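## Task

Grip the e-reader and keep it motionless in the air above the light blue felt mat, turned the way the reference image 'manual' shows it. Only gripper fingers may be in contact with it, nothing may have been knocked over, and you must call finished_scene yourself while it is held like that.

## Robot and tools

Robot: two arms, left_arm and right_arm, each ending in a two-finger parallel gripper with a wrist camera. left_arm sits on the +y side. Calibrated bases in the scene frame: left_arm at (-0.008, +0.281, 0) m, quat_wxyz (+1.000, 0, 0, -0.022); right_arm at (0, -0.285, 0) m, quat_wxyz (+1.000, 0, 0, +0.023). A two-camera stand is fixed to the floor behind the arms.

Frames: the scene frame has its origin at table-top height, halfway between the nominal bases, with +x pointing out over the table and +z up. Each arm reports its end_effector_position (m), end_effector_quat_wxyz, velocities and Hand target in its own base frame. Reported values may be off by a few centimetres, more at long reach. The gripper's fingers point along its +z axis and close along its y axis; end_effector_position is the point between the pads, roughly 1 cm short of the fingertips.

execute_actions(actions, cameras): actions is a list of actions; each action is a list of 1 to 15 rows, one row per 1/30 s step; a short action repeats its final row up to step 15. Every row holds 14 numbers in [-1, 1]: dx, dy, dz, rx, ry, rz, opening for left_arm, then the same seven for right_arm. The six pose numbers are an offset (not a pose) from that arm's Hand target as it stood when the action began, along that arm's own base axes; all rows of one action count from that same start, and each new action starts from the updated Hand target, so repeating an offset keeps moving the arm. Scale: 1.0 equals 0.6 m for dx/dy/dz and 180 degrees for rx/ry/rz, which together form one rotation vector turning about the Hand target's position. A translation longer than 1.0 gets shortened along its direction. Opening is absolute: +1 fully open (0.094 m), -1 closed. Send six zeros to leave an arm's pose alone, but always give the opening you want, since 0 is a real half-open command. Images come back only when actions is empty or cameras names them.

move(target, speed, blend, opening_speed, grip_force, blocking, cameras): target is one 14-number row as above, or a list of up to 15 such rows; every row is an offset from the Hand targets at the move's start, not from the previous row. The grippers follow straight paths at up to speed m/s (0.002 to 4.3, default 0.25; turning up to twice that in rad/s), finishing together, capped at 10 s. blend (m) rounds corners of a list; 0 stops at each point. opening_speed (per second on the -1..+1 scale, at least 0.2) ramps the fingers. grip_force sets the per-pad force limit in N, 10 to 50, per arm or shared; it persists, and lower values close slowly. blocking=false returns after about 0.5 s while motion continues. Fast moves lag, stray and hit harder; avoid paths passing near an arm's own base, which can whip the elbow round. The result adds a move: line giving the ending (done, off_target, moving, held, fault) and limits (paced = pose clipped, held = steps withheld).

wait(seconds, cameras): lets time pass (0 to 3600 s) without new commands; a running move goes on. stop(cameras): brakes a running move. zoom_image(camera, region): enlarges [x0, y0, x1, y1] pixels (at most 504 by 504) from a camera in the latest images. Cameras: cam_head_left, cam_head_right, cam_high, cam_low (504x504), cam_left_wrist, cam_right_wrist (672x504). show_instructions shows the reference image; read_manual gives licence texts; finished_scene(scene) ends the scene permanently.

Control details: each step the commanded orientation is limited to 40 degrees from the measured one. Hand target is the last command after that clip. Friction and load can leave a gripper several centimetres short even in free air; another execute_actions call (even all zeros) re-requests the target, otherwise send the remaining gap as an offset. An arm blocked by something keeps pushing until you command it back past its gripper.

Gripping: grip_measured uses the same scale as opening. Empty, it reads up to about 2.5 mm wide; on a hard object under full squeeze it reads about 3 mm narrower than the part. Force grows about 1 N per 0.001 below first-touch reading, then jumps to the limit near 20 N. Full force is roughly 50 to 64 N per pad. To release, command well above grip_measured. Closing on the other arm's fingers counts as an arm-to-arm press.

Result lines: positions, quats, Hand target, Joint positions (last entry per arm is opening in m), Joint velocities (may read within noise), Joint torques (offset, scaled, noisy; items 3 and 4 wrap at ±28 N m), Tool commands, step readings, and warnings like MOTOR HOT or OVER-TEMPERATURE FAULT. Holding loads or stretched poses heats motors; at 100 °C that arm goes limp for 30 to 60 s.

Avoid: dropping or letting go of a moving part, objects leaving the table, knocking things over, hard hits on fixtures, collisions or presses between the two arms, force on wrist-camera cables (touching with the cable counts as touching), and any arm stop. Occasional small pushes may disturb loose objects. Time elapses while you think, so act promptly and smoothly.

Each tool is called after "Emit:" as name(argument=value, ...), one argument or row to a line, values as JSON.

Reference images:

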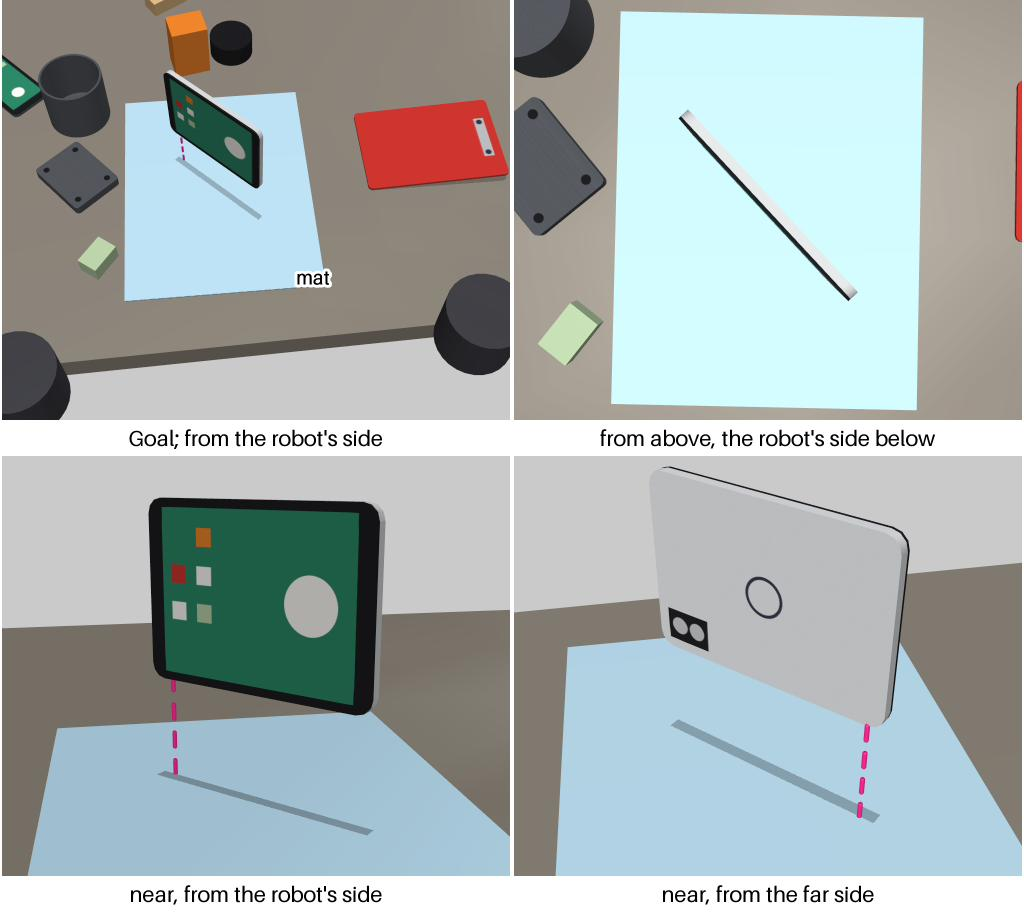

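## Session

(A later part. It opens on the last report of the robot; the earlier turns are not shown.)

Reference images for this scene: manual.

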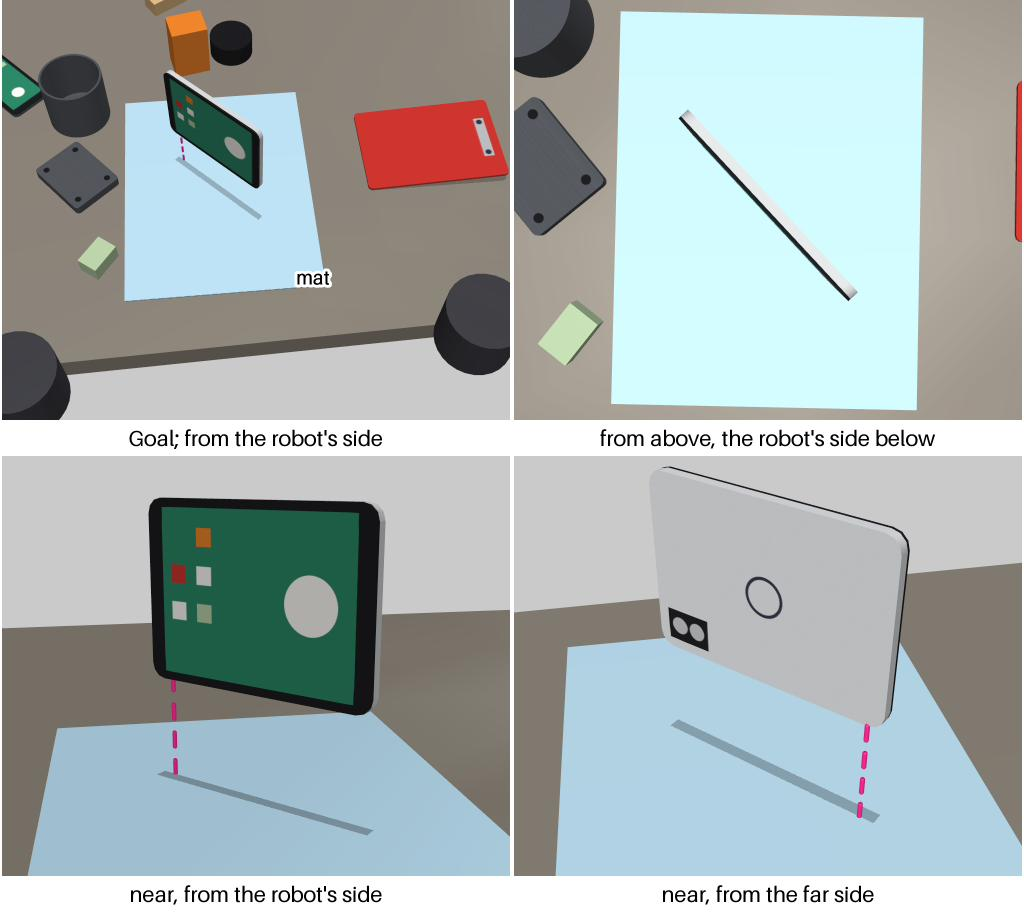

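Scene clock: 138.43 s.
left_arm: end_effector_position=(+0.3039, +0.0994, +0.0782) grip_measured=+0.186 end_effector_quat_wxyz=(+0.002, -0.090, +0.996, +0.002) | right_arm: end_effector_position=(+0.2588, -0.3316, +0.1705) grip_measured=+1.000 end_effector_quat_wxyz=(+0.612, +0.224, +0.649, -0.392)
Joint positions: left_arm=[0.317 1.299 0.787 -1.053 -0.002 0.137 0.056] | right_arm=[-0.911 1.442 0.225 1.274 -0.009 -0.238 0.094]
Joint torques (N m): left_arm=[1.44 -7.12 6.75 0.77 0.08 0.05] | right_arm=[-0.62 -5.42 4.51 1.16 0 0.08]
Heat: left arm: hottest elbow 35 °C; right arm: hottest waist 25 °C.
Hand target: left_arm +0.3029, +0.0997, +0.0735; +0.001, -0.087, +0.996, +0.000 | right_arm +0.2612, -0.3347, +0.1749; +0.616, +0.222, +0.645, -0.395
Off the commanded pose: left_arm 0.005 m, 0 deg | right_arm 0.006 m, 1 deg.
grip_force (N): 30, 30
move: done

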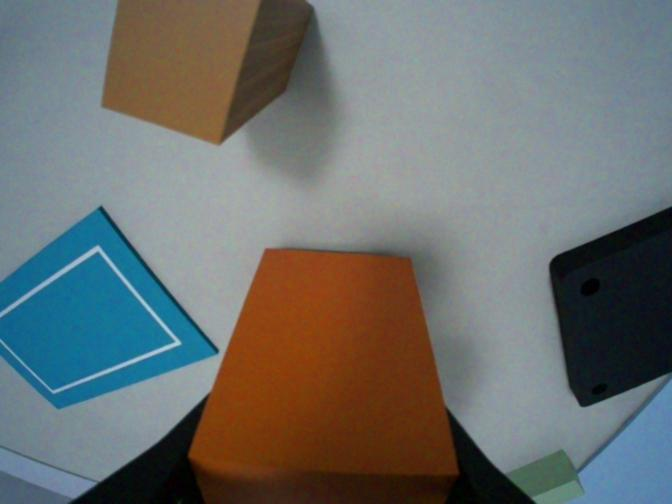

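Continue lowering in small steps.

Emit:
move(
  target=[
    [0.0, 0.0, -0.013, 0,0,0,0.1, 0,0,0,0,0,0,1],
  ],
  speed=[0.03],
)

Emit:
move(
  target=[
    [0.0, 0.0, -0.013, 0,0,0,0.1, 0,0,0,0,0,0,1],
  ],
  speed=[0.03],
  cameras=["cam_left_wrist","cam_low"],
)

Scene clock: 139.47 s.
left_arm: end_effector_position=(+0.3041, +0.0995, +0.0707) grip_measured=+0.186 end_effector_quat_wxyz=(+0.003, -0.090, +0.996, +0.002) | right_arm: end_effector_position=(+0.2588, -0.3316, +0.1705) grip_measured=+1.000 end_effector_quat_wxyz=(+0.612, +0.224, +0.649, -0.392)
Joint positions: left_arm=[0.317 1.311 0.775 -1.028 -0.002 0.137 0.056] | right_arm=[-0.911 1.442 0.225 1.274 -0.009 -0.238 0.094]
Joint torques (N m): left_arm=[1.08 -7.59 6.65 0.77 0.09 0.08] | right_arm=[-0.67 -5.42 4.49 1.16 -0.01 0.07]
Heat: left arm: hottest elbow 35 °C; right arm: hottest waist 25 °C.
Hand target: left_arm +0.3030, +0.0997, +0.0657; +0.001, -0.087, +0.996, +0.000 | right_arm +0.2612, -0.3347, +0.1749; +0.616, +0.222, +0.645, -0.395
Off the commanded pose: left_arm 0.005 m, 0 deg | right_arm 0.006 m, 1 deg.
grip_force (N): 30, 30
move: done

Scene clock: 140.03 s.
left_arm: end_effector_position=(+0.3064, +0.1002, +0.0673) grip_measured=+0.186 end_effector_quat_wxyz=(+0.008, -0.090, +0.996, +0.003) | right_arm: end_effector_position=(+0.2588, -0.3316, +0.1705) grip_measured=+1.000 end_effector_quat_wxyz=(+0.612, +0.224, +0.649, -0.392)
Joint positions: left_arm=[0.317 1.316 0.769 -1.007 -0.002 0.137 0.056] | right_arm=[-0.911 1.442 0.225 1.274 -0.009 -0.238 0.094]
Joint torques (N m): left_arm=[1.38 -6.53 6.24 0.91 0.07 0.04] | right_arm=[-0.67 -5.36 4.51 1.14 0 0.08]
Heat: left arm: hottest elbow 34 °C; right arm: hottest waist 25 °C.
Hand target: left_arm +0.3029, +0.0997, +0.0579; +0.001, -0.087, +0.996, +0.000 | right_arm +0.2612, -0.3347, +0.1749; +0.616, +0.222, +0.645, -0.395
Off the commanded pose: left_arm 0.010 m, 1 deg | right_arm 0.006 m, 1 deg.
grip_force (N): 30, 30
move: done
Images, in order (width x height): cam_low 504x504, cam_left_wrist 672x504.

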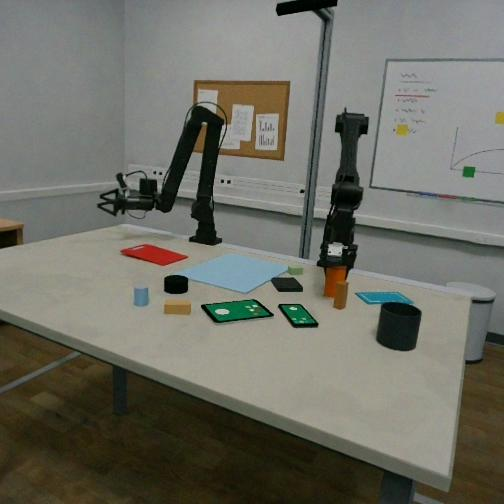

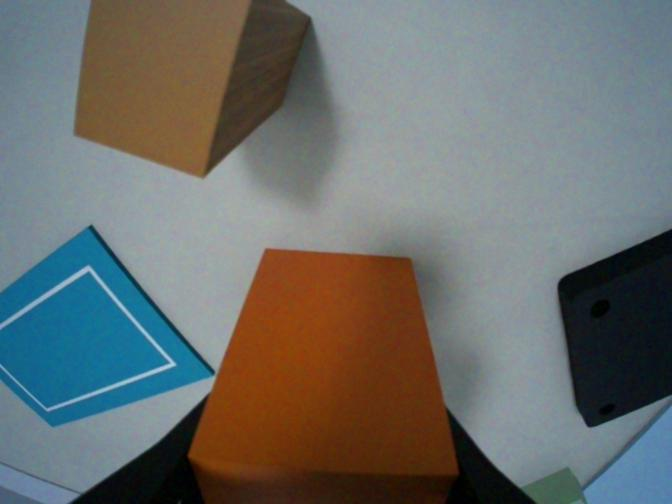

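Emit:
move(
  target=[
    [0.0, 0.0, -0.012, 0,0,0,0.1, 0,0,0,0,0,0,1],
  ],
  speed=[0.03],
)

Scene clock: 140.73 s.
left_arm: end_effector_position=(+0.3073, +0.1005, +0.0668) grip_measured=+0.186 end_effector_quat_wxyz=(+0.010, -0.088, +0.996, +0.003) | right_arm: end_effector_position=(+0.2588, -0.3316, +0.1705) grip_measured=+1.000 end_effector_quat_wxyz=(+0.612, +0.224, +0.649, -0.392)
Joint positions: left_arm=[0.317 1.316 0.767 -1 -0.002 0.14 0.056] | right_arm=[-0.911 1.442 0.225 1.274 -0.009 -0.238 0.094]
Joint torques (N m): left_arm=[1.26 -5.6 5.49 1.58 0.06 0.05] | right_arm=[-0.62 -5.36 4.52 1.17 -0.01 0.08]
Heat: left arm: hottest elbow 34 °C; right arm: hottest waist 25 °C.
Hand target: left_arm +0.3030, +0.0997, +0.0507; +0.001, -0.087, +0.996, +0.000 | right_arm +0.2612, -0.3347, +0.1749; +0.616, +0.222, +0.645, -0.395
Off the commanded pose: left_arm 0.017 m, 1 deg | right_arm 0.006 m, 1 deg.
grip_force (N): 30, 30
move: off_target (left_arm)

Emit:
move(
  target=[
    [0.0, 0.0, 0.024, 0,0,0,0.1, 0,0,0,0,0,0,1],
    [0.0, 0.0, 0.024, 0,0,0,0.7, 0,0,0,0,0,0,1],
  ],
  speed=[0.03],
  opening_speed=0.6,
)

Emit:
move(
  target=[
    [0.0, 0.0, 0.24, 0,0,0,0.7, 0,0,0,0,0,0,1],
  ],
  speed=[0.12],
  cameras=["cam_left_wrist"],
)

speed must be one number or one for each of the 2 targets, got a list of 1; nothing of the call was run

not run: a call was refused earlier in this reply.

Emit:
move(
  target=[
    [0.0, 0.0, 0.024, 0,0,0,0.1, 0,0,0,0,0,0,1],
    [0.0, 0.0, 0.024, 0,0,0,0.7, 0,0,0,0,0,0,1],
  ],
  speed=0.03,
  opening_speed=0.6,
)

Emit:
move(
  target=[
    [0.0, 0.0, 0.24, 0,0,0,0.7, 0,0,0,0,0,0,1],
  ],
  speed=0.12,
  cameras=["cam_left_wrist"],
)

Scene clock: 143.50 s.
left_arm: end_effector_position=(+0.3058, +0.1000, +0.0668) grip_measured=+0.697 end_effector_quat_wxyz=(+0.007, -0.088, +0.996, +0.003) | right_arm: end_effector_position=(+0.2588, -0.3316, +0.1705) grip_measured=+1.000 end_effector_quat_wxyz=(+0.612, +0.224, +0.649, -0.392)
Joint positions: left_arm=[0.317 1.316 0.767 -1.006 -0.002 0.14 0.08] | right_arm=[-0.911 1.442 0.225 1.274 -0.009 -0.238 0.094]
Joint torques (N m): left_arm=[1.32 -7.59 7.16 0.03 0.04 0.03] | right_arm=[-0.62 -5.42 4.49 1.16 -0.01 0.08]
Heat: left arm: hottest elbow 34 °C; right arm: hottest waist 25 °C.
Hand target: left_arm +0.3030, +0.0997, +0.0650; +0.001, -0.087, +0.996, +0.000 | right_arm +0.2612, -0.3347, +0.1749; +0.616, +0.222, +0.645, -0.395
Off the commanded pose: left_arm 0.003 m, 1 deg | right_arm 0.006 m, 1 deg.
grip_force (N): 30, 30
move: done

Scene clock: 145.27 s.
left_arm: end_effector_position=(+0.2893, +0.0946, +0.1887) grip_measured=+0.698 end_effector_quat_wxyz=(-0.022, -0.088, +0.996, -0.004) | right_arm: end_effector_position=(+0.2588, -0.3316, +0.1705) grip_measured=+1.000 end_effector_quat_wxyz=(+0.612, +0.224, +0.649, -0.392)
Joint positions: left_arm=[0.317 1.179 0.994 -1.431 -0.002 0.14 0.08] | right_arm=[-0.911 1.442 0.225 1.274 -0.009 -0.238 0.094]
Joint torques (N m): left_arm=[1.08 -7.36 12.15 0.01 0.07 0.02] | right_arm=[-0.62 -5.48 4.49 1.16 0 0.08]
Heat: left arm: hottest elbow 34 °C; right arm: hottest waist 25 °C.
Hand target: left_arm +0.3030, +0.0997, +0.2092; +0.001, -0.087, +0.996, +0.000 | right_arm +0.2612, -0.3347, +0.1749; +0.616, +0.222, +0.645, -0.395
Off the commanded pose: left_arm 0.025 m, 3 deg | right_arm 0.006 m, 1 deg.
grip_force (N): 30, 30
move: off_target (left_arm)

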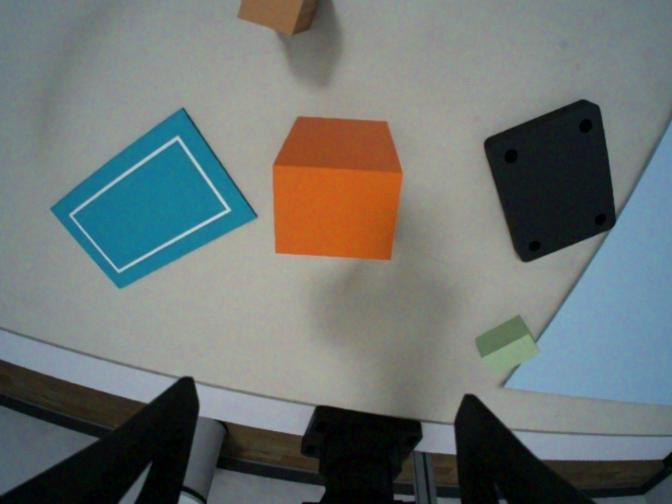

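Emit:
move(
  target=[
    [0.3, -0.04, -0.02, 0,0,-0.0556,-1, 0,0,0,0,0,0,1],
    [0.555, -0.085, -0.149, 0,0,-0.0556,-1, 0,0,0,0,0,0,1],
  ],
  speed=0.22,
  blend=[0.05,0],
  grip_force=50,
  cameras=["cam_left_wrist"],
)

Scene clock: 149.10 s.
left_arm: end_effector_position=(+0.6191, +0.0528, +0.1042) grip_measured=-0.989 end_effector_quat_wxyz=(-0.018, +0.000, +1.000, -0.001) | right_arm: end_effector_position=(+0.2588, -0.3316, +0.1705) grip_measured=+1.000 end_effector_quat_wxyz=(+0.612, +0.224, +0.649, -0.392)
Joint positions: left_arm=[0.086 2.052 1.833 -1.388 0 0.086 0.001] | right_arm=[-0.911 1.442 0.225 1.274 -0.009 -0.238 0.094]
Joint torques (N m): left_arm=[-0.5 -21.66 12.36 -0.17 0.02 -0.15] | right_arm=[-0.67 -5.48 4.51 1.14 -0.01 0.08]
Heat: left arm: hottest elbow 35 °C; right arm: hottest waist 25 °C.
Hand target: left_arm +0.6360, +0.0487, +0.1197; +0.001, +0.000, +1.000, +0.000 | right_arm +0.2612, -0.3347, +0.1749; +0.616, +0.222, +0.645, -0.395
Off the commanded pose: left_arm 0.023 m, 2 deg | right_arm 0.006 m, 1 deg.
move: off_target (left_arm)

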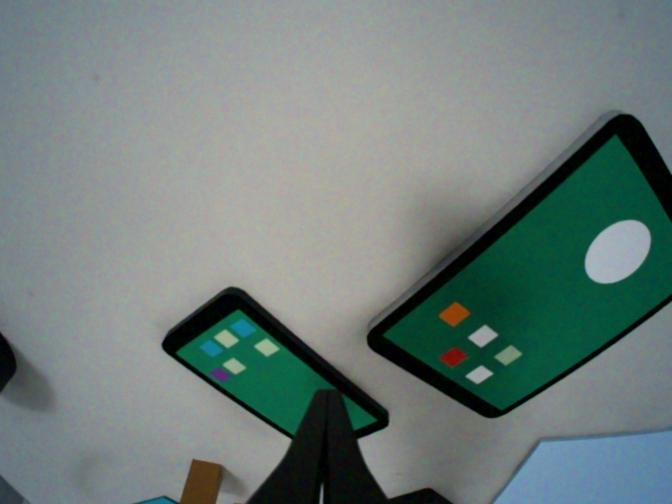

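Emit:
move(
  target=[
    [-0.055, -0.006, -0.15, 0,0,0,-1, 0,0,0,0,0,0,1],
    [-0.055, -0.006, -0.18, 0,0,0,-1, 0,0,0,0,0,0,1],
  ],
  speed=[0.12,0.06],
  cameras=["cam_left_wrist"],
)

Scene clock: 151.67 s.
left_arm: end_effector_position=(+0.6054, +0.0516, +0.0260) grip_measured=-0.989 end_effector_quat_wxyz=(+0.009, -0.001, +1.000, +0.001) | right_arm: end_effector_position=(+0.2588, -0.3316, +0.1705) grip_measured=+1.000 end_effector_quat_wxyz=(+0.612, +0.224, +0.649, -0.392)
Joint positions: left_arm=[0.086 2.05 1.615 -1.117 0 0.084 0.001] | right_arm=[-0.911 1.442 0.225 1.274 -0.009 -0.238 0.094]
Joint torques (N m): left_arm=[0.26 -19.6 6.76 0.85 0.01 -0.11] | right_arm=[-0.62 -5.36 4.49 1.17 0 0.07]
Heat: left arm: hottest elbow 35 °C; right arm: hottest waist 25 °C.
Hand target: left_arm +0.6029, +0.0451, +0.0116; +0.001, +0.000, +1.000, +0.000 | right_arm +0.2612, -0.3347, +0.1749; +0.616, +0.222, +0.645, -0.395
Off the commanded pose: left_arm 0.016 m, 1 deg | right_arm 0.006 m, 1 deg.
move: off_target (left_arm)

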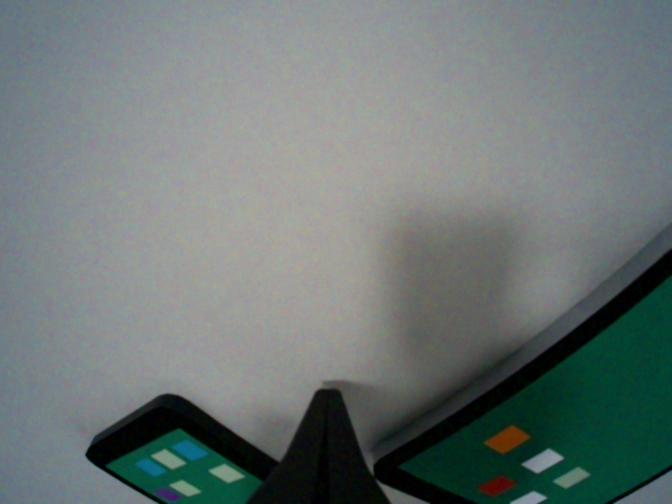

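Emit:
move(
  target=[
    [0, 0, 0.01, 0,0,0,-1, 0,0,0,0,0,0,1],
    [-0.05, -0.075, 0.01, 0,0,0,-1, 0,0,0,0,0,0,1],
    [-0.075, -0.13, 0.01, 0,0,0,-1, 0,0,0,0,0,0,1],
  ],
  speed=0.08,
  blend=[0,0.01,0],
  cameras=["cam_left_wrist"],
)

Scene clock: 155.07 s.
left_arm: end_effector_position=(+0.5606, -0.0260, +0.0195) grip_measured=-0.989 end_effector_quat_wxyz=(-0.001, -0.001, +1.000, +0.001) | right_arm: end_effector_position=(+0.2588, -0.3316, +0.1705) grip_measured=+1.000 end_effector_quat_wxyz=(+0.612, +0.224, +0.649, -0.392)
Joint positions: left_arm=[-0.046 1.962 1.45 -1.061 -0.002 -0.049 0.001] | right_arm=[-0.911 1.442 0.225 1.274 -0.009 -0.238 0.094]
Joint torques (N m): left_arm=[-0.32 -19.84 6.35 0.77 0.04 -0.16] | right_arm=[-0.67 -5.36 4.48 1.14 0 0.08]
Heat: left arm: hottest elbow 34 °C; right arm: hottest waist 25 °C.
Hand target: left_arm +0.5580, -0.0328, +0.0176; +0.001, +0.000, +1.000, +0.000 | right_arm +0.2612, -0.3347, +0.1749; +0.616, +0.222, +0.645, -0.395
Off the commanded pose: left_arm 0.008 m, 0 deg | right_arm 0.006 m, 1 deg.
move: done

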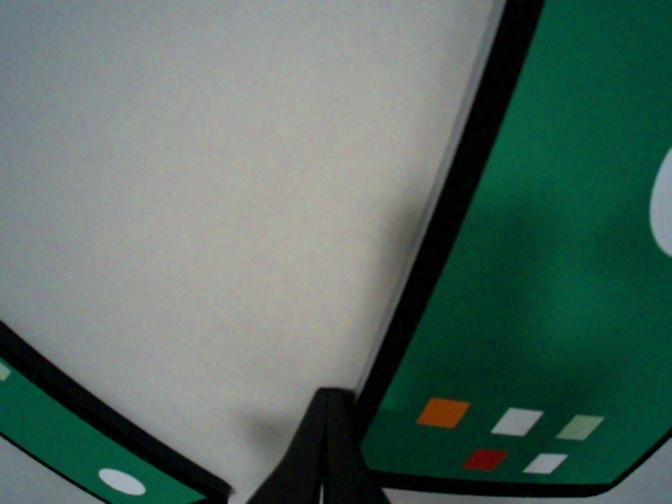

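Emit:
move(
  target=[
    [0.0, 0.03, 0.0, 0,0,0,-1, 0,0,0,0,0,0,1],
    [0.03, 0.0, 0.28, 0,0,0,-1, 0,0,0,0,0,0,1],
  ],
  speed=0.15,
  blend=[0.005,0],
  cameras=["cam_left_wrist","cam_high","cam_head_right"],
)

Emit:
zoom_image(
  camera="cam_head_right",
  region=[140, 90, 340, 250],
)

Scene clock: 158.30 s.
left_arm: end_effector_position=(+0.5616, -0.0251, +0.1645) grip_measured=-0.989 end_effector_quat_wxyz=(-0.022, -0.002, +1.000, +0.002) | right_arm: end_effector_position=(+0.2588, -0.3316, +0.1705) grip_measured=+1.000 end_effector_quat_wxyz=(+0.612, +0.224, +0.649, -0.392)
Joint positions: left_arm=[-0.044 1.864 1.703 -1.455 -0.002 -0.047 0.001] | right_arm=[-0.911 1.442 0.225 1.274 -0.009 -0.238 0.094]
Joint torques (N m): left_arm=[0.09 -19.43 12.19 -0.16 0.03 -0.11] | right_arm=[-0.67 -5.42 4.51 1.16 0 0.08]
Heat: left arm: hottest elbow 34 °C; right arm: hottest waist 25 °C.
Hand target: left_arm +0.5759, -0.0328, +0.1857; +0.001, +0.000, +1.000, +0.000 | right_arm +0.2612, -0.3347, +0.1749; +0.616, +0.222, +0.645, -0.395
Off the commanded pose: left_arm 0.027 m, 3 deg | right_arm 0.006 m, 1 deg.
move: off_target (left_arm)
Images, in order (width x height): cam_head_right 504x504, cam_high 504x504, cam_left_wrist 672x504.

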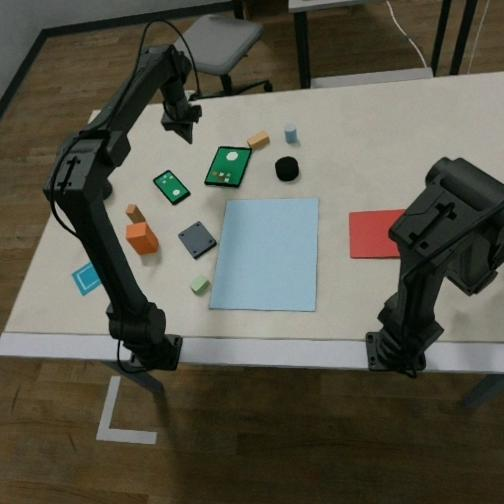

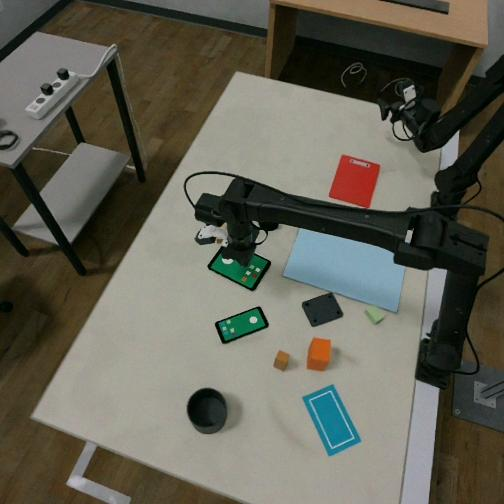

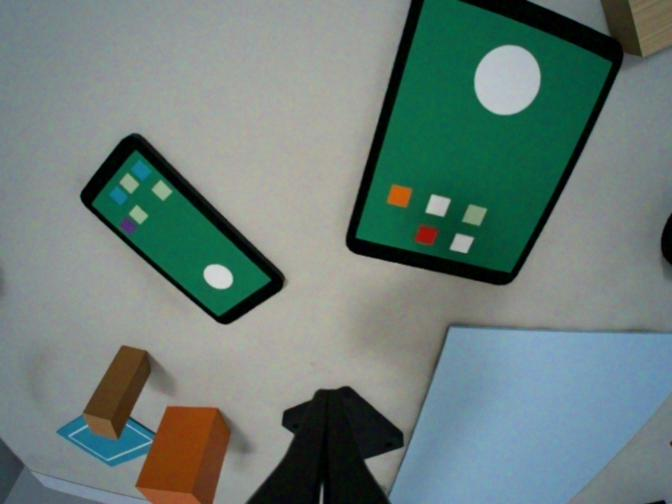

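Scaled by 2.520.

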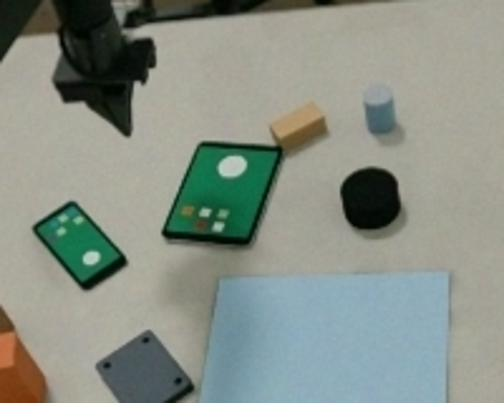

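Emit:
move(
  target=[0.02, 0.2, 0.01, 0,0,0,-1, 0.165,0.4745,0.208,0.446,0.3514,0.2066,-1],
  speed=0.3,
  cameras=["cam_right_wrist","cam_head_left"],
)

Scene clock: 167.30 s.
left_arm: end_effector_position=(+0.5725, +0.0800, +0.1805) grip_measured=-0.989 end_effector_quat_wxyz=(-0.014, +0.000, +1.000, -0.001) | right_arm: end_effector_position=(+0.3481, -0.0504, +0.2817) grip_measured=-0.992 end_effector_quat_wxyz=(+0.014, +0.147, +0.963, +0.225)
Joint positions: left_arm=[0.139 1.89 1.784 -1.493 -0.002 0.139 0.001] | right_arm=[-0.359 1.279 1.277 -1.639 -0.45 -0.072 0]
Joint torques (N m): left_arm=[1.73 -18.08 12.71 -0.13 0.03 0.06] | right_arm=[0.32 -7.24 11.14 -0.94 -0.51 -0.07]
Heat: left arm: hottest elbow 35 °C; right arm: hottest waist 25 °C.
Hand target: left_arm +0.5879, +0.0873, +0.1917; +0.001, +0.000, +1.000, +0.000 | right_arm +0.3602, -0.0501, +0.2997; +0.030, +0.133, +0.965, +0.223
Off the commanded pose: left_arm 0.020 m, 2 deg | right_arm 0.022 m, 3 deg.
move: off_target (left_arm, right_arm)
Images, in order (width x height): cam_head_left 504x504, cam_right_wrist 672x504.

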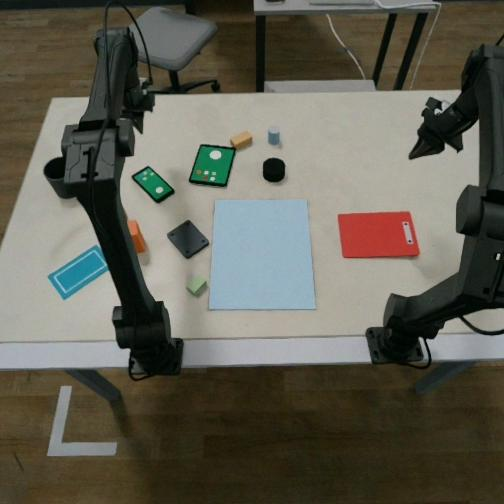

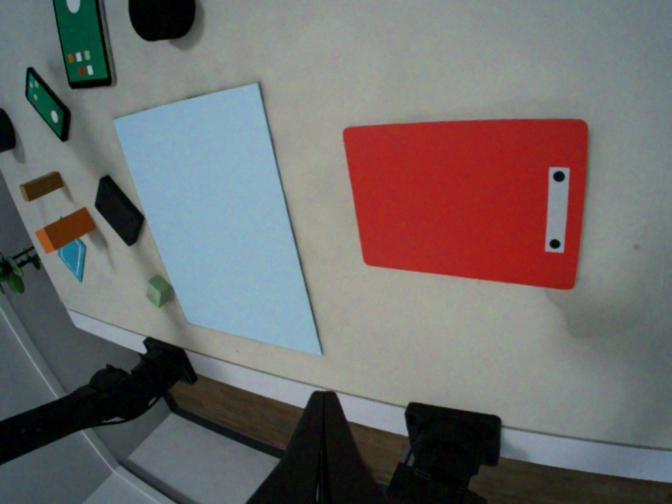

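Emit:
move(
  target=[0,0,0, 0,0,0,-1, 0.39,0.586,-0.25,0,0,0,-1],
  speed=0.25,
  cameras=["cam_right_wrist","cam_head_right"],
)

Emit:
zoom_image(
  camera="cam_head_right",
  region=[140, 60, 340, 220],
)

Scene clock: 170.20 s.
left_arm: end_effector_position=(+0.5725, +0.0800, +0.1805) grip_measured=-0.989 end_effector_quat_wxyz=(-0.014, +0.000, +1.000, -0.001) | right_arm: end_effector_position=(+0.5770, +0.2944, +0.1355) grip_measured=-0.992 end_effector_quat_wxyz=(+0.013, +0.133, +0.967, +0.216)
Joint positions: left_arm=[0.139 1.89 1.784 -1.493 -0.002 0.14 0.001] | right_arm=[0.377 1.926 1.67 -1.066 -0.362 0.695 0]
Joint torques (N m): left_arm=[1.49 -17.73 12.7 -0.18 0.03 0.07] | right_arm=[-0.56 -16.97 11.28 -0.02 -0.04 0.12]
Heat: left arm: hottest elbow 36 °C; right arm: hottest waist 25 °C.
Hand target: left_arm +0.5879, +0.0873, +0.1917; +0.001, +0.000, +1.000, +0.000 | right_arm +0.5942, +0.3016, +0.1498; +0.030, +0.133, +0.965, +0.223
Off the commanded pose: left_arm 0.020 m, 2 deg | right_arm 0.023 m, 2 deg.
move: off_target (right_arm)
Images, in order (width x height): cam_head_right 504x504, cam_right_wrist 672x504.

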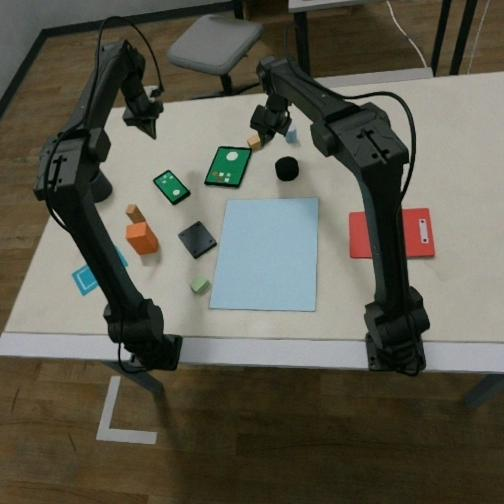

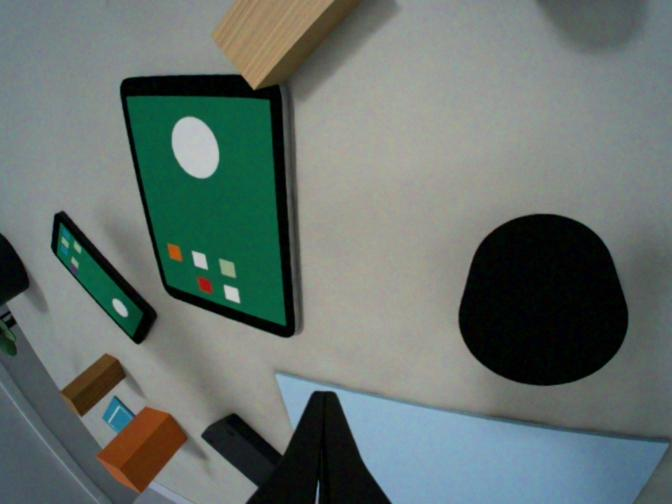

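Scaled by 2.520.

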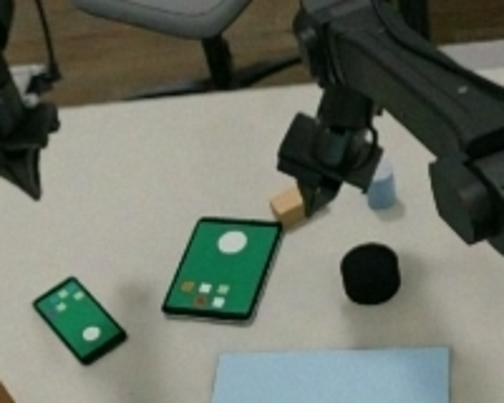

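Emit:
move(
  target=[0,0,0, 0,0,0,-1, -0.004,0.042,-0.165,0,0,0,-1],
  speed=0.12,
  cameras=["cam_right_wrist"],
)

Scene clock: 174.77 s.
left_arm: end_effector_position=(+0.5725, +0.0800, +0.1805) grip_measured=-0.989 end_effector_quat_wxyz=(-0.014, +0.000, +1.000, -0.001) | right_arm: end_effector_position=(+0.5942, +0.3206, +0.0615) grip_measured=-0.992 end_effector_quat_wxyz=(+0.033, +0.133, +0.965, +0.226)
Joint positions: left_arm=[0.139 1.89 1.784 -1.493 -0.002 0.14 0.001] | right_arm=[0.407 2.03 1.622 -0.857 -0.35 0.735 0]
Joint torques (N m): left_arm=[1.79 -18.08 12.57 -0.01 0.02 0.06] | right_arm=[0.26 -17.67 6.91 0.68 -0.02 0.1]
Heat: left arm: hottest elbow 37 °C; right arm: hottest waist 25 °C.
Hand target: left_arm +0.5879, +0.0873, +0.1917; +0.001, +0.000, +1.000, +0.000 | right_arm +0.5917, +0.3268, +0.0507; +0.030, +0.133, +0.965, +0.223
Off the commanded pose: left_arm 0.020 m, 2 deg | right_arm 0.013 m, 0 deg.
move: off_target (right_arm)

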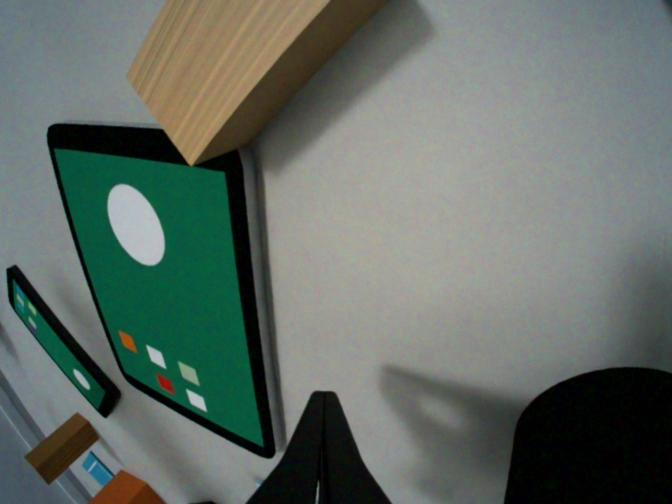

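Emit:
move(
  target=[0,0,0, 0,0,0,-1, -0.03,0.052,-0.0425,0,0,0,-1],
  speed=0.08,
  cameras=["cam_right_wrist"],
)

Scene clock: 177.60 s.
left_arm: end_effector_position=(+0.5725, +0.0800, +0.1805) grip_measured=-0.989 end_effector_quat_wxyz=(-0.014, +0.000, +1.000, -0.001) | right_arm: end_effector_position=(+0.5769, +0.3564, +0.0432) grip_measured=-0.992 end_effector_quat_wxyz=(+0.037, +0.129, +0.964, +0.229)
Joint positions: left_arm=[0.139 1.89 1.784 -1.493 -0.002 0.14 0.001] | right_arm=[0.47 2.042 1.585 -0.777 -0.332 0.793 0]
Joint torques (N m): left_arm=[1.73 -18.02 12.62 -0.03 0.04 0.06] | right_arm=[-0.09 -17.49 6.48 0.7 0 0.11]
Heat: left arm: hottest elbow 38 °C; right arm: hottest waist 25 °C.
Hand target: left_arm +0.5879, +0.0873, +0.1917; +0.001, +0.000, +1.000, +0.000 | right_arm +0.5739, +0.3580, +0.0254; +0.031, +0.133, +0.965, +0.223
Off the commanded pose: left_arm 0.020 m, 2 deg | right_arm 0.018 m, 1 deg.
move: off_target (right_arm)

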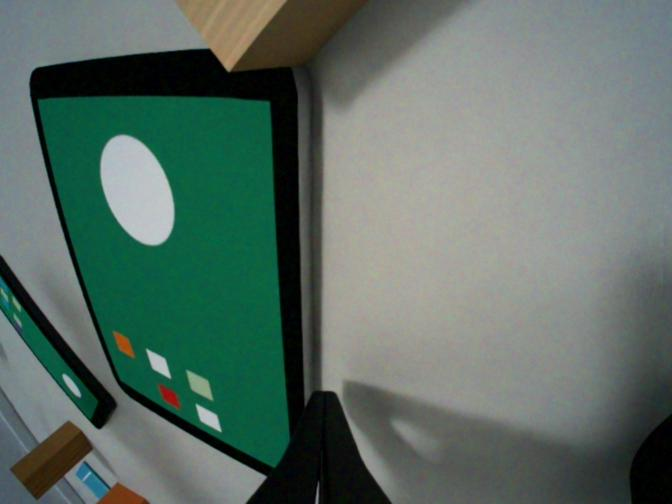

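Emit:
move(
  target=[0,0,0, 0,0,0,-1, 0,0,-0.02,0,0,0,-1],
  speed=0.06,
  cameras=["cam_right_wrist"],
)

Scene clock: 179.17 s.
left_arm: end_effector_position=(+0.5725, +0.0800, +0.1805) grip_measured=-0.989 end_effector_quat_wxyz=(-0.014, +0.000, +1.000, -0.001) | right_arm: end_effector_position=(+0.5778, +0.3567, +0.0329) grip_measured=-0.992 end_effector_quat_wxyz=(+0.039, +0.129, +0.964, +0.230)
Joint positions: left_arm=[0.139 1.89 1.784 -1.493 -0.002 0.14 0.001] | right_arm=[0.47 2.055 1.575 -0.751 -0.331 0.794 0]
Joint torques (N m): left_arm=[1.61 -18.32 12.78 -0.1 0.03 0.05] | right_arm=[-0.38 -17.08 6.37 0.68 -0.05 0.1]
Heat: left arm: hottest elbow 38 °C; right arm: hottest waist 25 °C.
Hand target: left_arm +0.5879, +0.0873, +0.1917; +0.001, +0.000, +1.000, +0.000 | right_arm +0.5738, +0.3580, +0.0131; +0.030, +0.133, +0.965, +0.223
Off the commanded pose: left_arm 0.020 m, 2 deg | right_arm 0.020 m, 1 deg.
move: off_target (right_arm)

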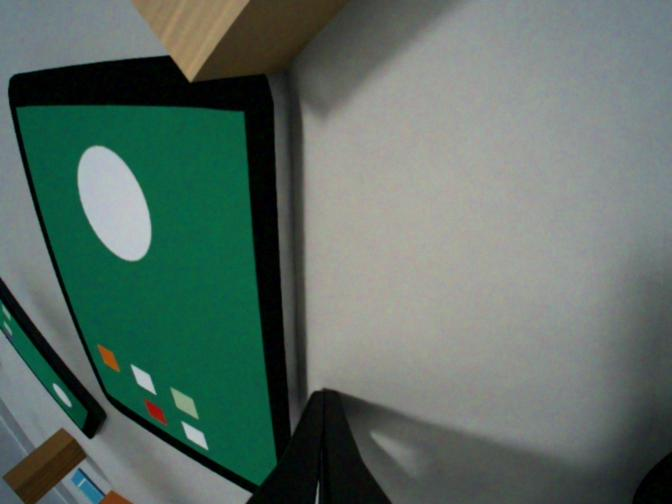

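Emit:
move(
  target=[0,0,0, 0,0,0,-1, 0.017,0.067,0.008,0,0,0,-1],
  speed=0.06,
  cameras=["cam_right_wrist"],
)

Scene clock: 180.73 s.
left_arm: end_effector_position=(+0.5725, +0.0800, +0.1805) grip_measured=-0.989 end_effector_quat_wxyz=(-0.014, +0.000, +1.000, -0.001) | right_arm: end_effector_position=(+0.5821, +0.3855, +0.0331) grip_measured=-0.992 end_effector_quat_wxyz=(+0.040, +0.133, +0.963, +0.231)
Joint positions: left_arm=[0.139 1.89 1.784 -1.493 -0.002 0.14 0.001] | right_arm=[0.508 2.092 1.638 -0.76 -0.317 0.841 0]
Joint torques (N m): left_arm=[1.96 -18.61 12.72 -0.05 0.04 0.06] | right_arm=[0.67 -16.21 9.8 -0.4 0.04 0.1]
Heat: left arm: hottest elbow 39 °C; right arm: hottest waist 25 °C.
Hand target: left_arm +0.5879, +0.0873, +0.1917; +0.001, +0.000, +1.000, +0.000 | right_arm +0.5840, +0.3980, +0.0181; +0.030, +0.133, +0.965, +0.223
Off the commanded pose: left_arm 0.020 m, 2 deg | right_arm 0.020 m, 1 deg.
move: off_target (right_arm)

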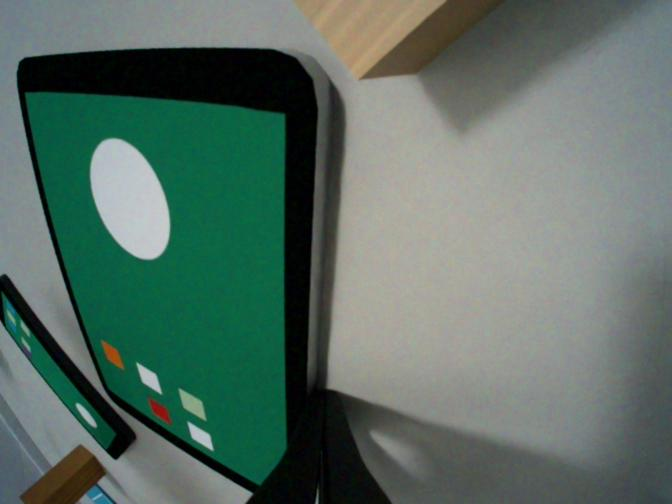

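Emit:
move(
  target=[0.083,-0.08,-0.133, -0.1556,0.009,-0.0338,-1, 0,0,0,0,0,0,-1],
  speed=0.15,
  cameras=["cam_left_wrist","cam_head_right"],
)

Scene clock: 184.57 s.
left_arm: end_effector_position=(+0.6230, +0.0294, +0.1014) grip_measured=-0.989 end_effector_quat_wxyz=(-0.031, +0.050, +0.968, -0.244) | right_arm: end_effector_position=(+0.5821, +0.3855, +0.0331) grip_measured=-0.992 end_effector_quat_wxyz=(+0.040, +0.134, +0.963, +0.231)
Joint positions: left_arm=[0.173 2.156 1.941 -1.54 0.464 0.32 0.001] | right_arm=[0.508 2.092 1.638 -0.76 -0.317 0.841 0]
Joint torques (N m): left_arm=[1.73 -22.36 12.14 -0.35 0.38 0.11] | right_arm=[0.62 -16.09 9.81 -0.39 0.05 0.11]
Heat: left arm: hottest elbow 39 °C; right arm: hottest elbow 26 °C.
Hand target: left_arm +0.6377, +0.0392, +0.1117; -0.013, +0.052, +0.969, -0.242 | right_arm +0.5840, +0.3980, +0.0181; +0.030, +0.133, +0.965, +0.223
Off the commanded pose: left_arm 0.021 m, 2 deg | right_arm 0.020 m, 1 deg.
move: off_target (left_arm)
Images, in order (width x height): cam_head_right 504x504, cam_left_wrist 672x504.

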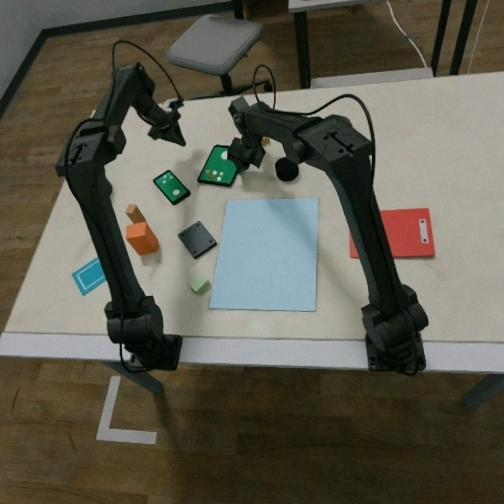

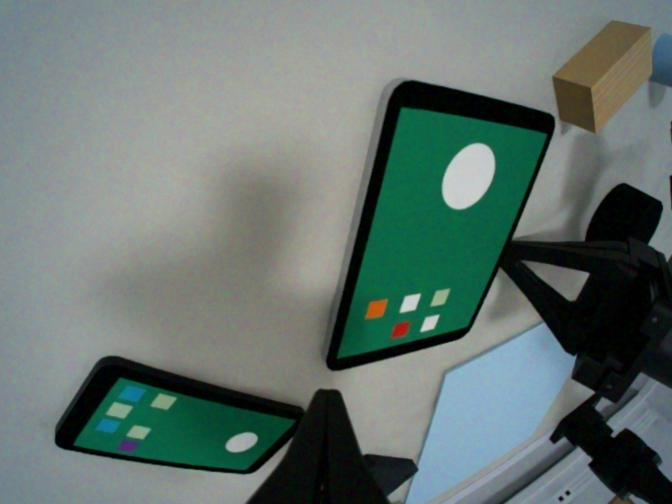

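Emit:
move(
  target=[
    [-0.026,-0.04,-0.09, 0,0,0,-1, 0,0,0,0,0,0,-1],
    [-0.026,-0.065,-0.14, 0,0,0,-1, 0,0,0,0,0,0,-1],
  ],
  speed=0.08,
  blend=[0.02,0],
  cameras=["cam_left_wrist","cam_right_wrist"],
)

Scene clock: 188.20 s.
left_arm: end_effector_position=(+0.6247, +0.0064, +0.0425) grip_measured=-0.989 end_effector_quat_wxyz=(-0.003, +0.054, +0.969, -0.239) | right_arm: end_effector_position=(+0.5821, +0.3855, +0.0331) grip_measured=-0.992 end_effector_quat_wxyz=(+0.040, +0.134, +0.963, +0.231)
Joint positions: left_arm=[0.138 2.157 1.788 -1.308 0.472 0.276 0.001] | right_arm=[0.508 2.092 1.638 -0.76 -0.317 0.841 0]
Joint torques (N m): left_arm=[0.67 -21.6 7.15 0.5 0.38 -0.04] | right_arm=[0.67 -16.09 9.84 -0.38 0.04 0.11]
Heat: left arm: hottest elbow 39 °C; right arm: hottest elbow 26 °C.
Hand target: left_arm +0.6221, +0.0000, +0.0278; -0.013, +0.052, +0.969, -0.242 | right_arm +0.5840, +0.3980, +0.0181; +0.030, +0.133, +0.965, +0.223
Off the commanded pose: left_arm 0.016 m, 1 deg | right_arm 0.020 m, 1 deg.
move: off_target (left_arm); blend cut to 0.0168 m at target 1

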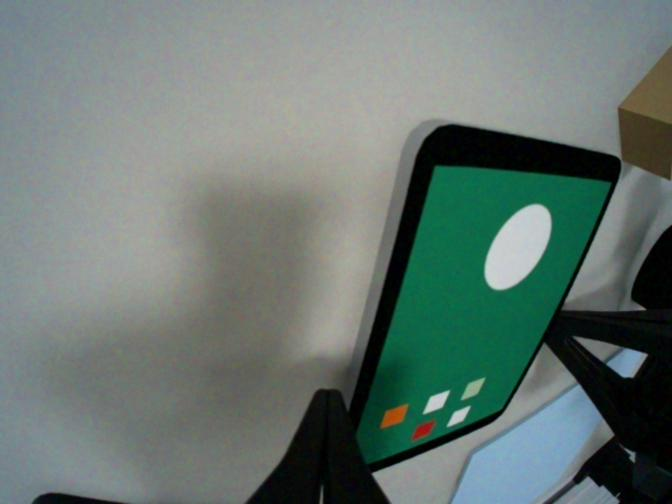

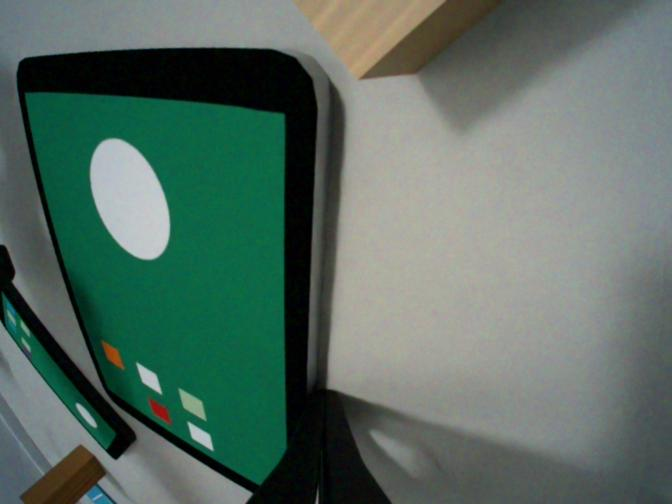

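Emit:
move(
  target=[
    [-0.006,-0.025,-0.028, 0,0,0,-1, 0,0,0,0,0,0,-1],
  ],
  speed=0.06,
  cameras=["cam_left_wrist"],
)

Scene clock: 189.90 s.
left_arm: end_effector_position=(+0.6215, -0.0082, +0.0254) grip_measured=-0.989 end_effector_quat_wxyz=(-0.003, +0.054, +0.969, -0.240) | right_arm: end_effector_position=(+0.5821, +0.3855, +0.0331) grip_measured=-0.992 end_effector_quat_wxyz=(+0.040, +0.134, +0.963, +0.231)
Joint positions: left_arm=[0.116 2.161 1.745 -1.251 0.475 0.25 0.001] | right_arm=[0.508 2.092 1.638 -0.76 -0.317 0.841 0]
Joint torques (N m): left_arm=[0.21 -21.13 6.79 0.53 0.38 -0.04] | right_arm=[0.67 -16.15 9.81 -0.39 0.04 0.11]
Heat: left arm: hottest elbow 38 °C; right arm: hottest elbow 26 °C.
Hand target: left_arm +0.6185, -0.0148, +0.0109; -0.013, +0.052, +0.969, -0.242 | right_arm +0.5840, +0.3980, +0.0181; +0.030, +0.133, +0.965, +0.223
Off the commanded pose: left_arm 0.016 m, 1 deg | right_arm 0.020 m, 1 deg.
move: off_target (left_arm)

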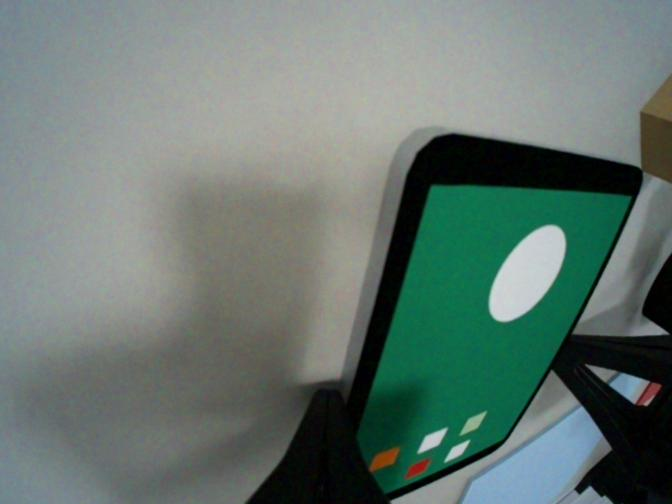

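Emit:
move(
  target=[
    [-0.018,-0.07,0.006, 0,0,0,-1, 0,0,0,0,0,0,-1],
  ],
  speed=0.05,
  cameras=["cam_left_wrist","cam_right_wrist"],
)

Scene clock: 192.23 s.
left_arm: end_effector_position=(+0.6176, -0.0185, +0.0219) grip_measured=-0.989 end_effector_quat_wxyz=(+0.004, +0.033, +0.972, -0.234) | right_arm: end_effector_position=(+0.5809, +0.3842, +0.0323) grip_measured=-0.992 end_effector_quat_wxyz=(+0.038, +0.135, +0.964, +0.227)
Joint positions: left_arm=[0.099 2.133 1.689 -1.185 0.47 0.18 0.001] | right_arm=[0.508 2.092 1.638 -0.768 -0.314 0.841 0]
Joint torques (N m): left_arm=[-3.08 -22.01 5.83 0.17 0.75 -0.08] | right_arm=[0.73 -16.15 9.81 -0.14 -0.1 0.11]
Heat: left arm: hottest elbow 38 °C; right arm: hottest elbow 26 °C.
Hand target: left_arm +0.6077, -0.0569, +0.0146; -0.013, +0.052, +0.969, -0.242 | right_arm +0.5841, +0.3980, +0.0181; +0.030, +0.133, +0.965, +0.223
Off the commanded pose: left_arm 0.040 m, 3 deg | right_arm 0.020 m, 1 deg.
move: off_target (left_arm)

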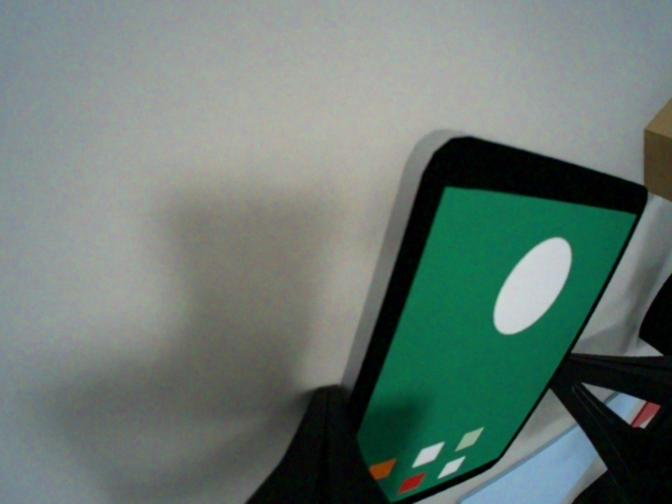

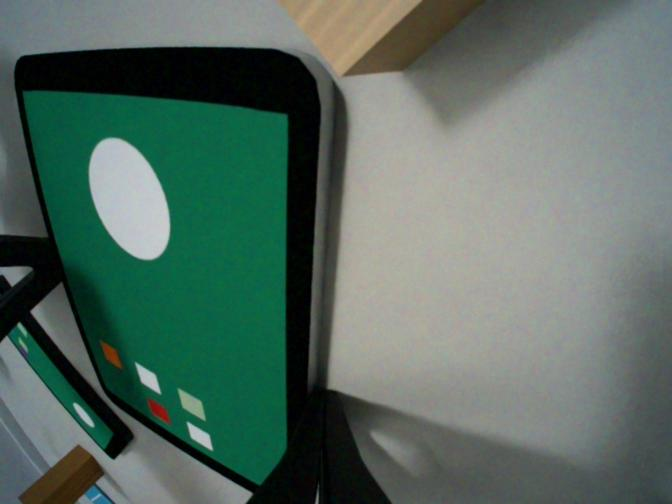

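Emit:
move(
  target=[
    [-0.005,-0.025,0.083, 0,0,0,-1, 0,0,0,0,0,0,-1],
  ],
  speed=0.04,
  cameras=["cam_left_wrist","cam_right_wrist"],
)

Scene clock: 194.27 s.
left_arm: end_effector_position=(+0.6105, -0.0248, +0.0601) grip_measured=-0.989 end_effector_quat_wxyz=(+0.004, +0.027, +0.973, -0.230) | right_arm: end_effector_position=(+0.5801, +0.3833, +0.0317) grip_measured=-0.992 end_effector_quat_wxyz=(+0.037, +0.135, +0.964, +0.225)
Joint positions: left_arm=[0.088 2.068 1.689 -1.24 0.463 0.154 0.001] | right_arm=[0.508 2.092 1.638 -0.773 -0.312 0.841 0]
Joint torques (N m): left_arm=[-4.01 -21.71 8.09 -0.83 1.09 -0.06] | right_arm=[0.62 -16.15 9.83 0.03 -0.2 0.11]
Heat: left arm: hottest elbow 37 °C; right arm: hottest elbow 26 °C.
Hand target: left_arm +0.6048, -0.0718, +0.0644; -0.013, +0.052, +0.969, -0.242 | right_arm +0.5840, +0.3980, +0.0180; +0.030, +0.133, +0.965, +0.223
Off the commanded pose: left_arm 0.048 m, 4 deg | right_arm 0.020 m, 1 deg.
move: off_target (left_arm)

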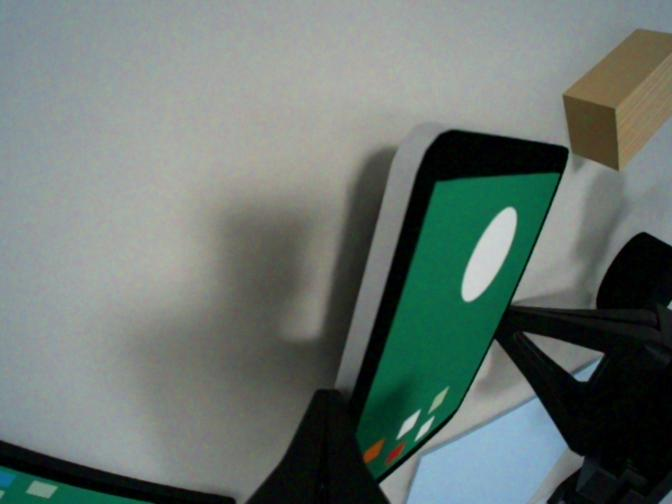

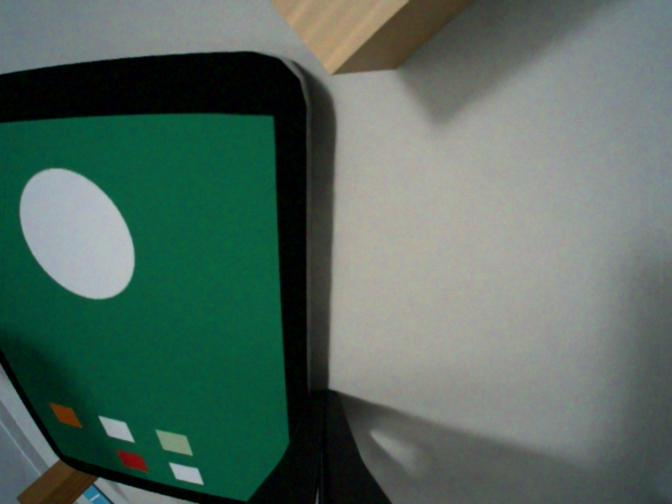

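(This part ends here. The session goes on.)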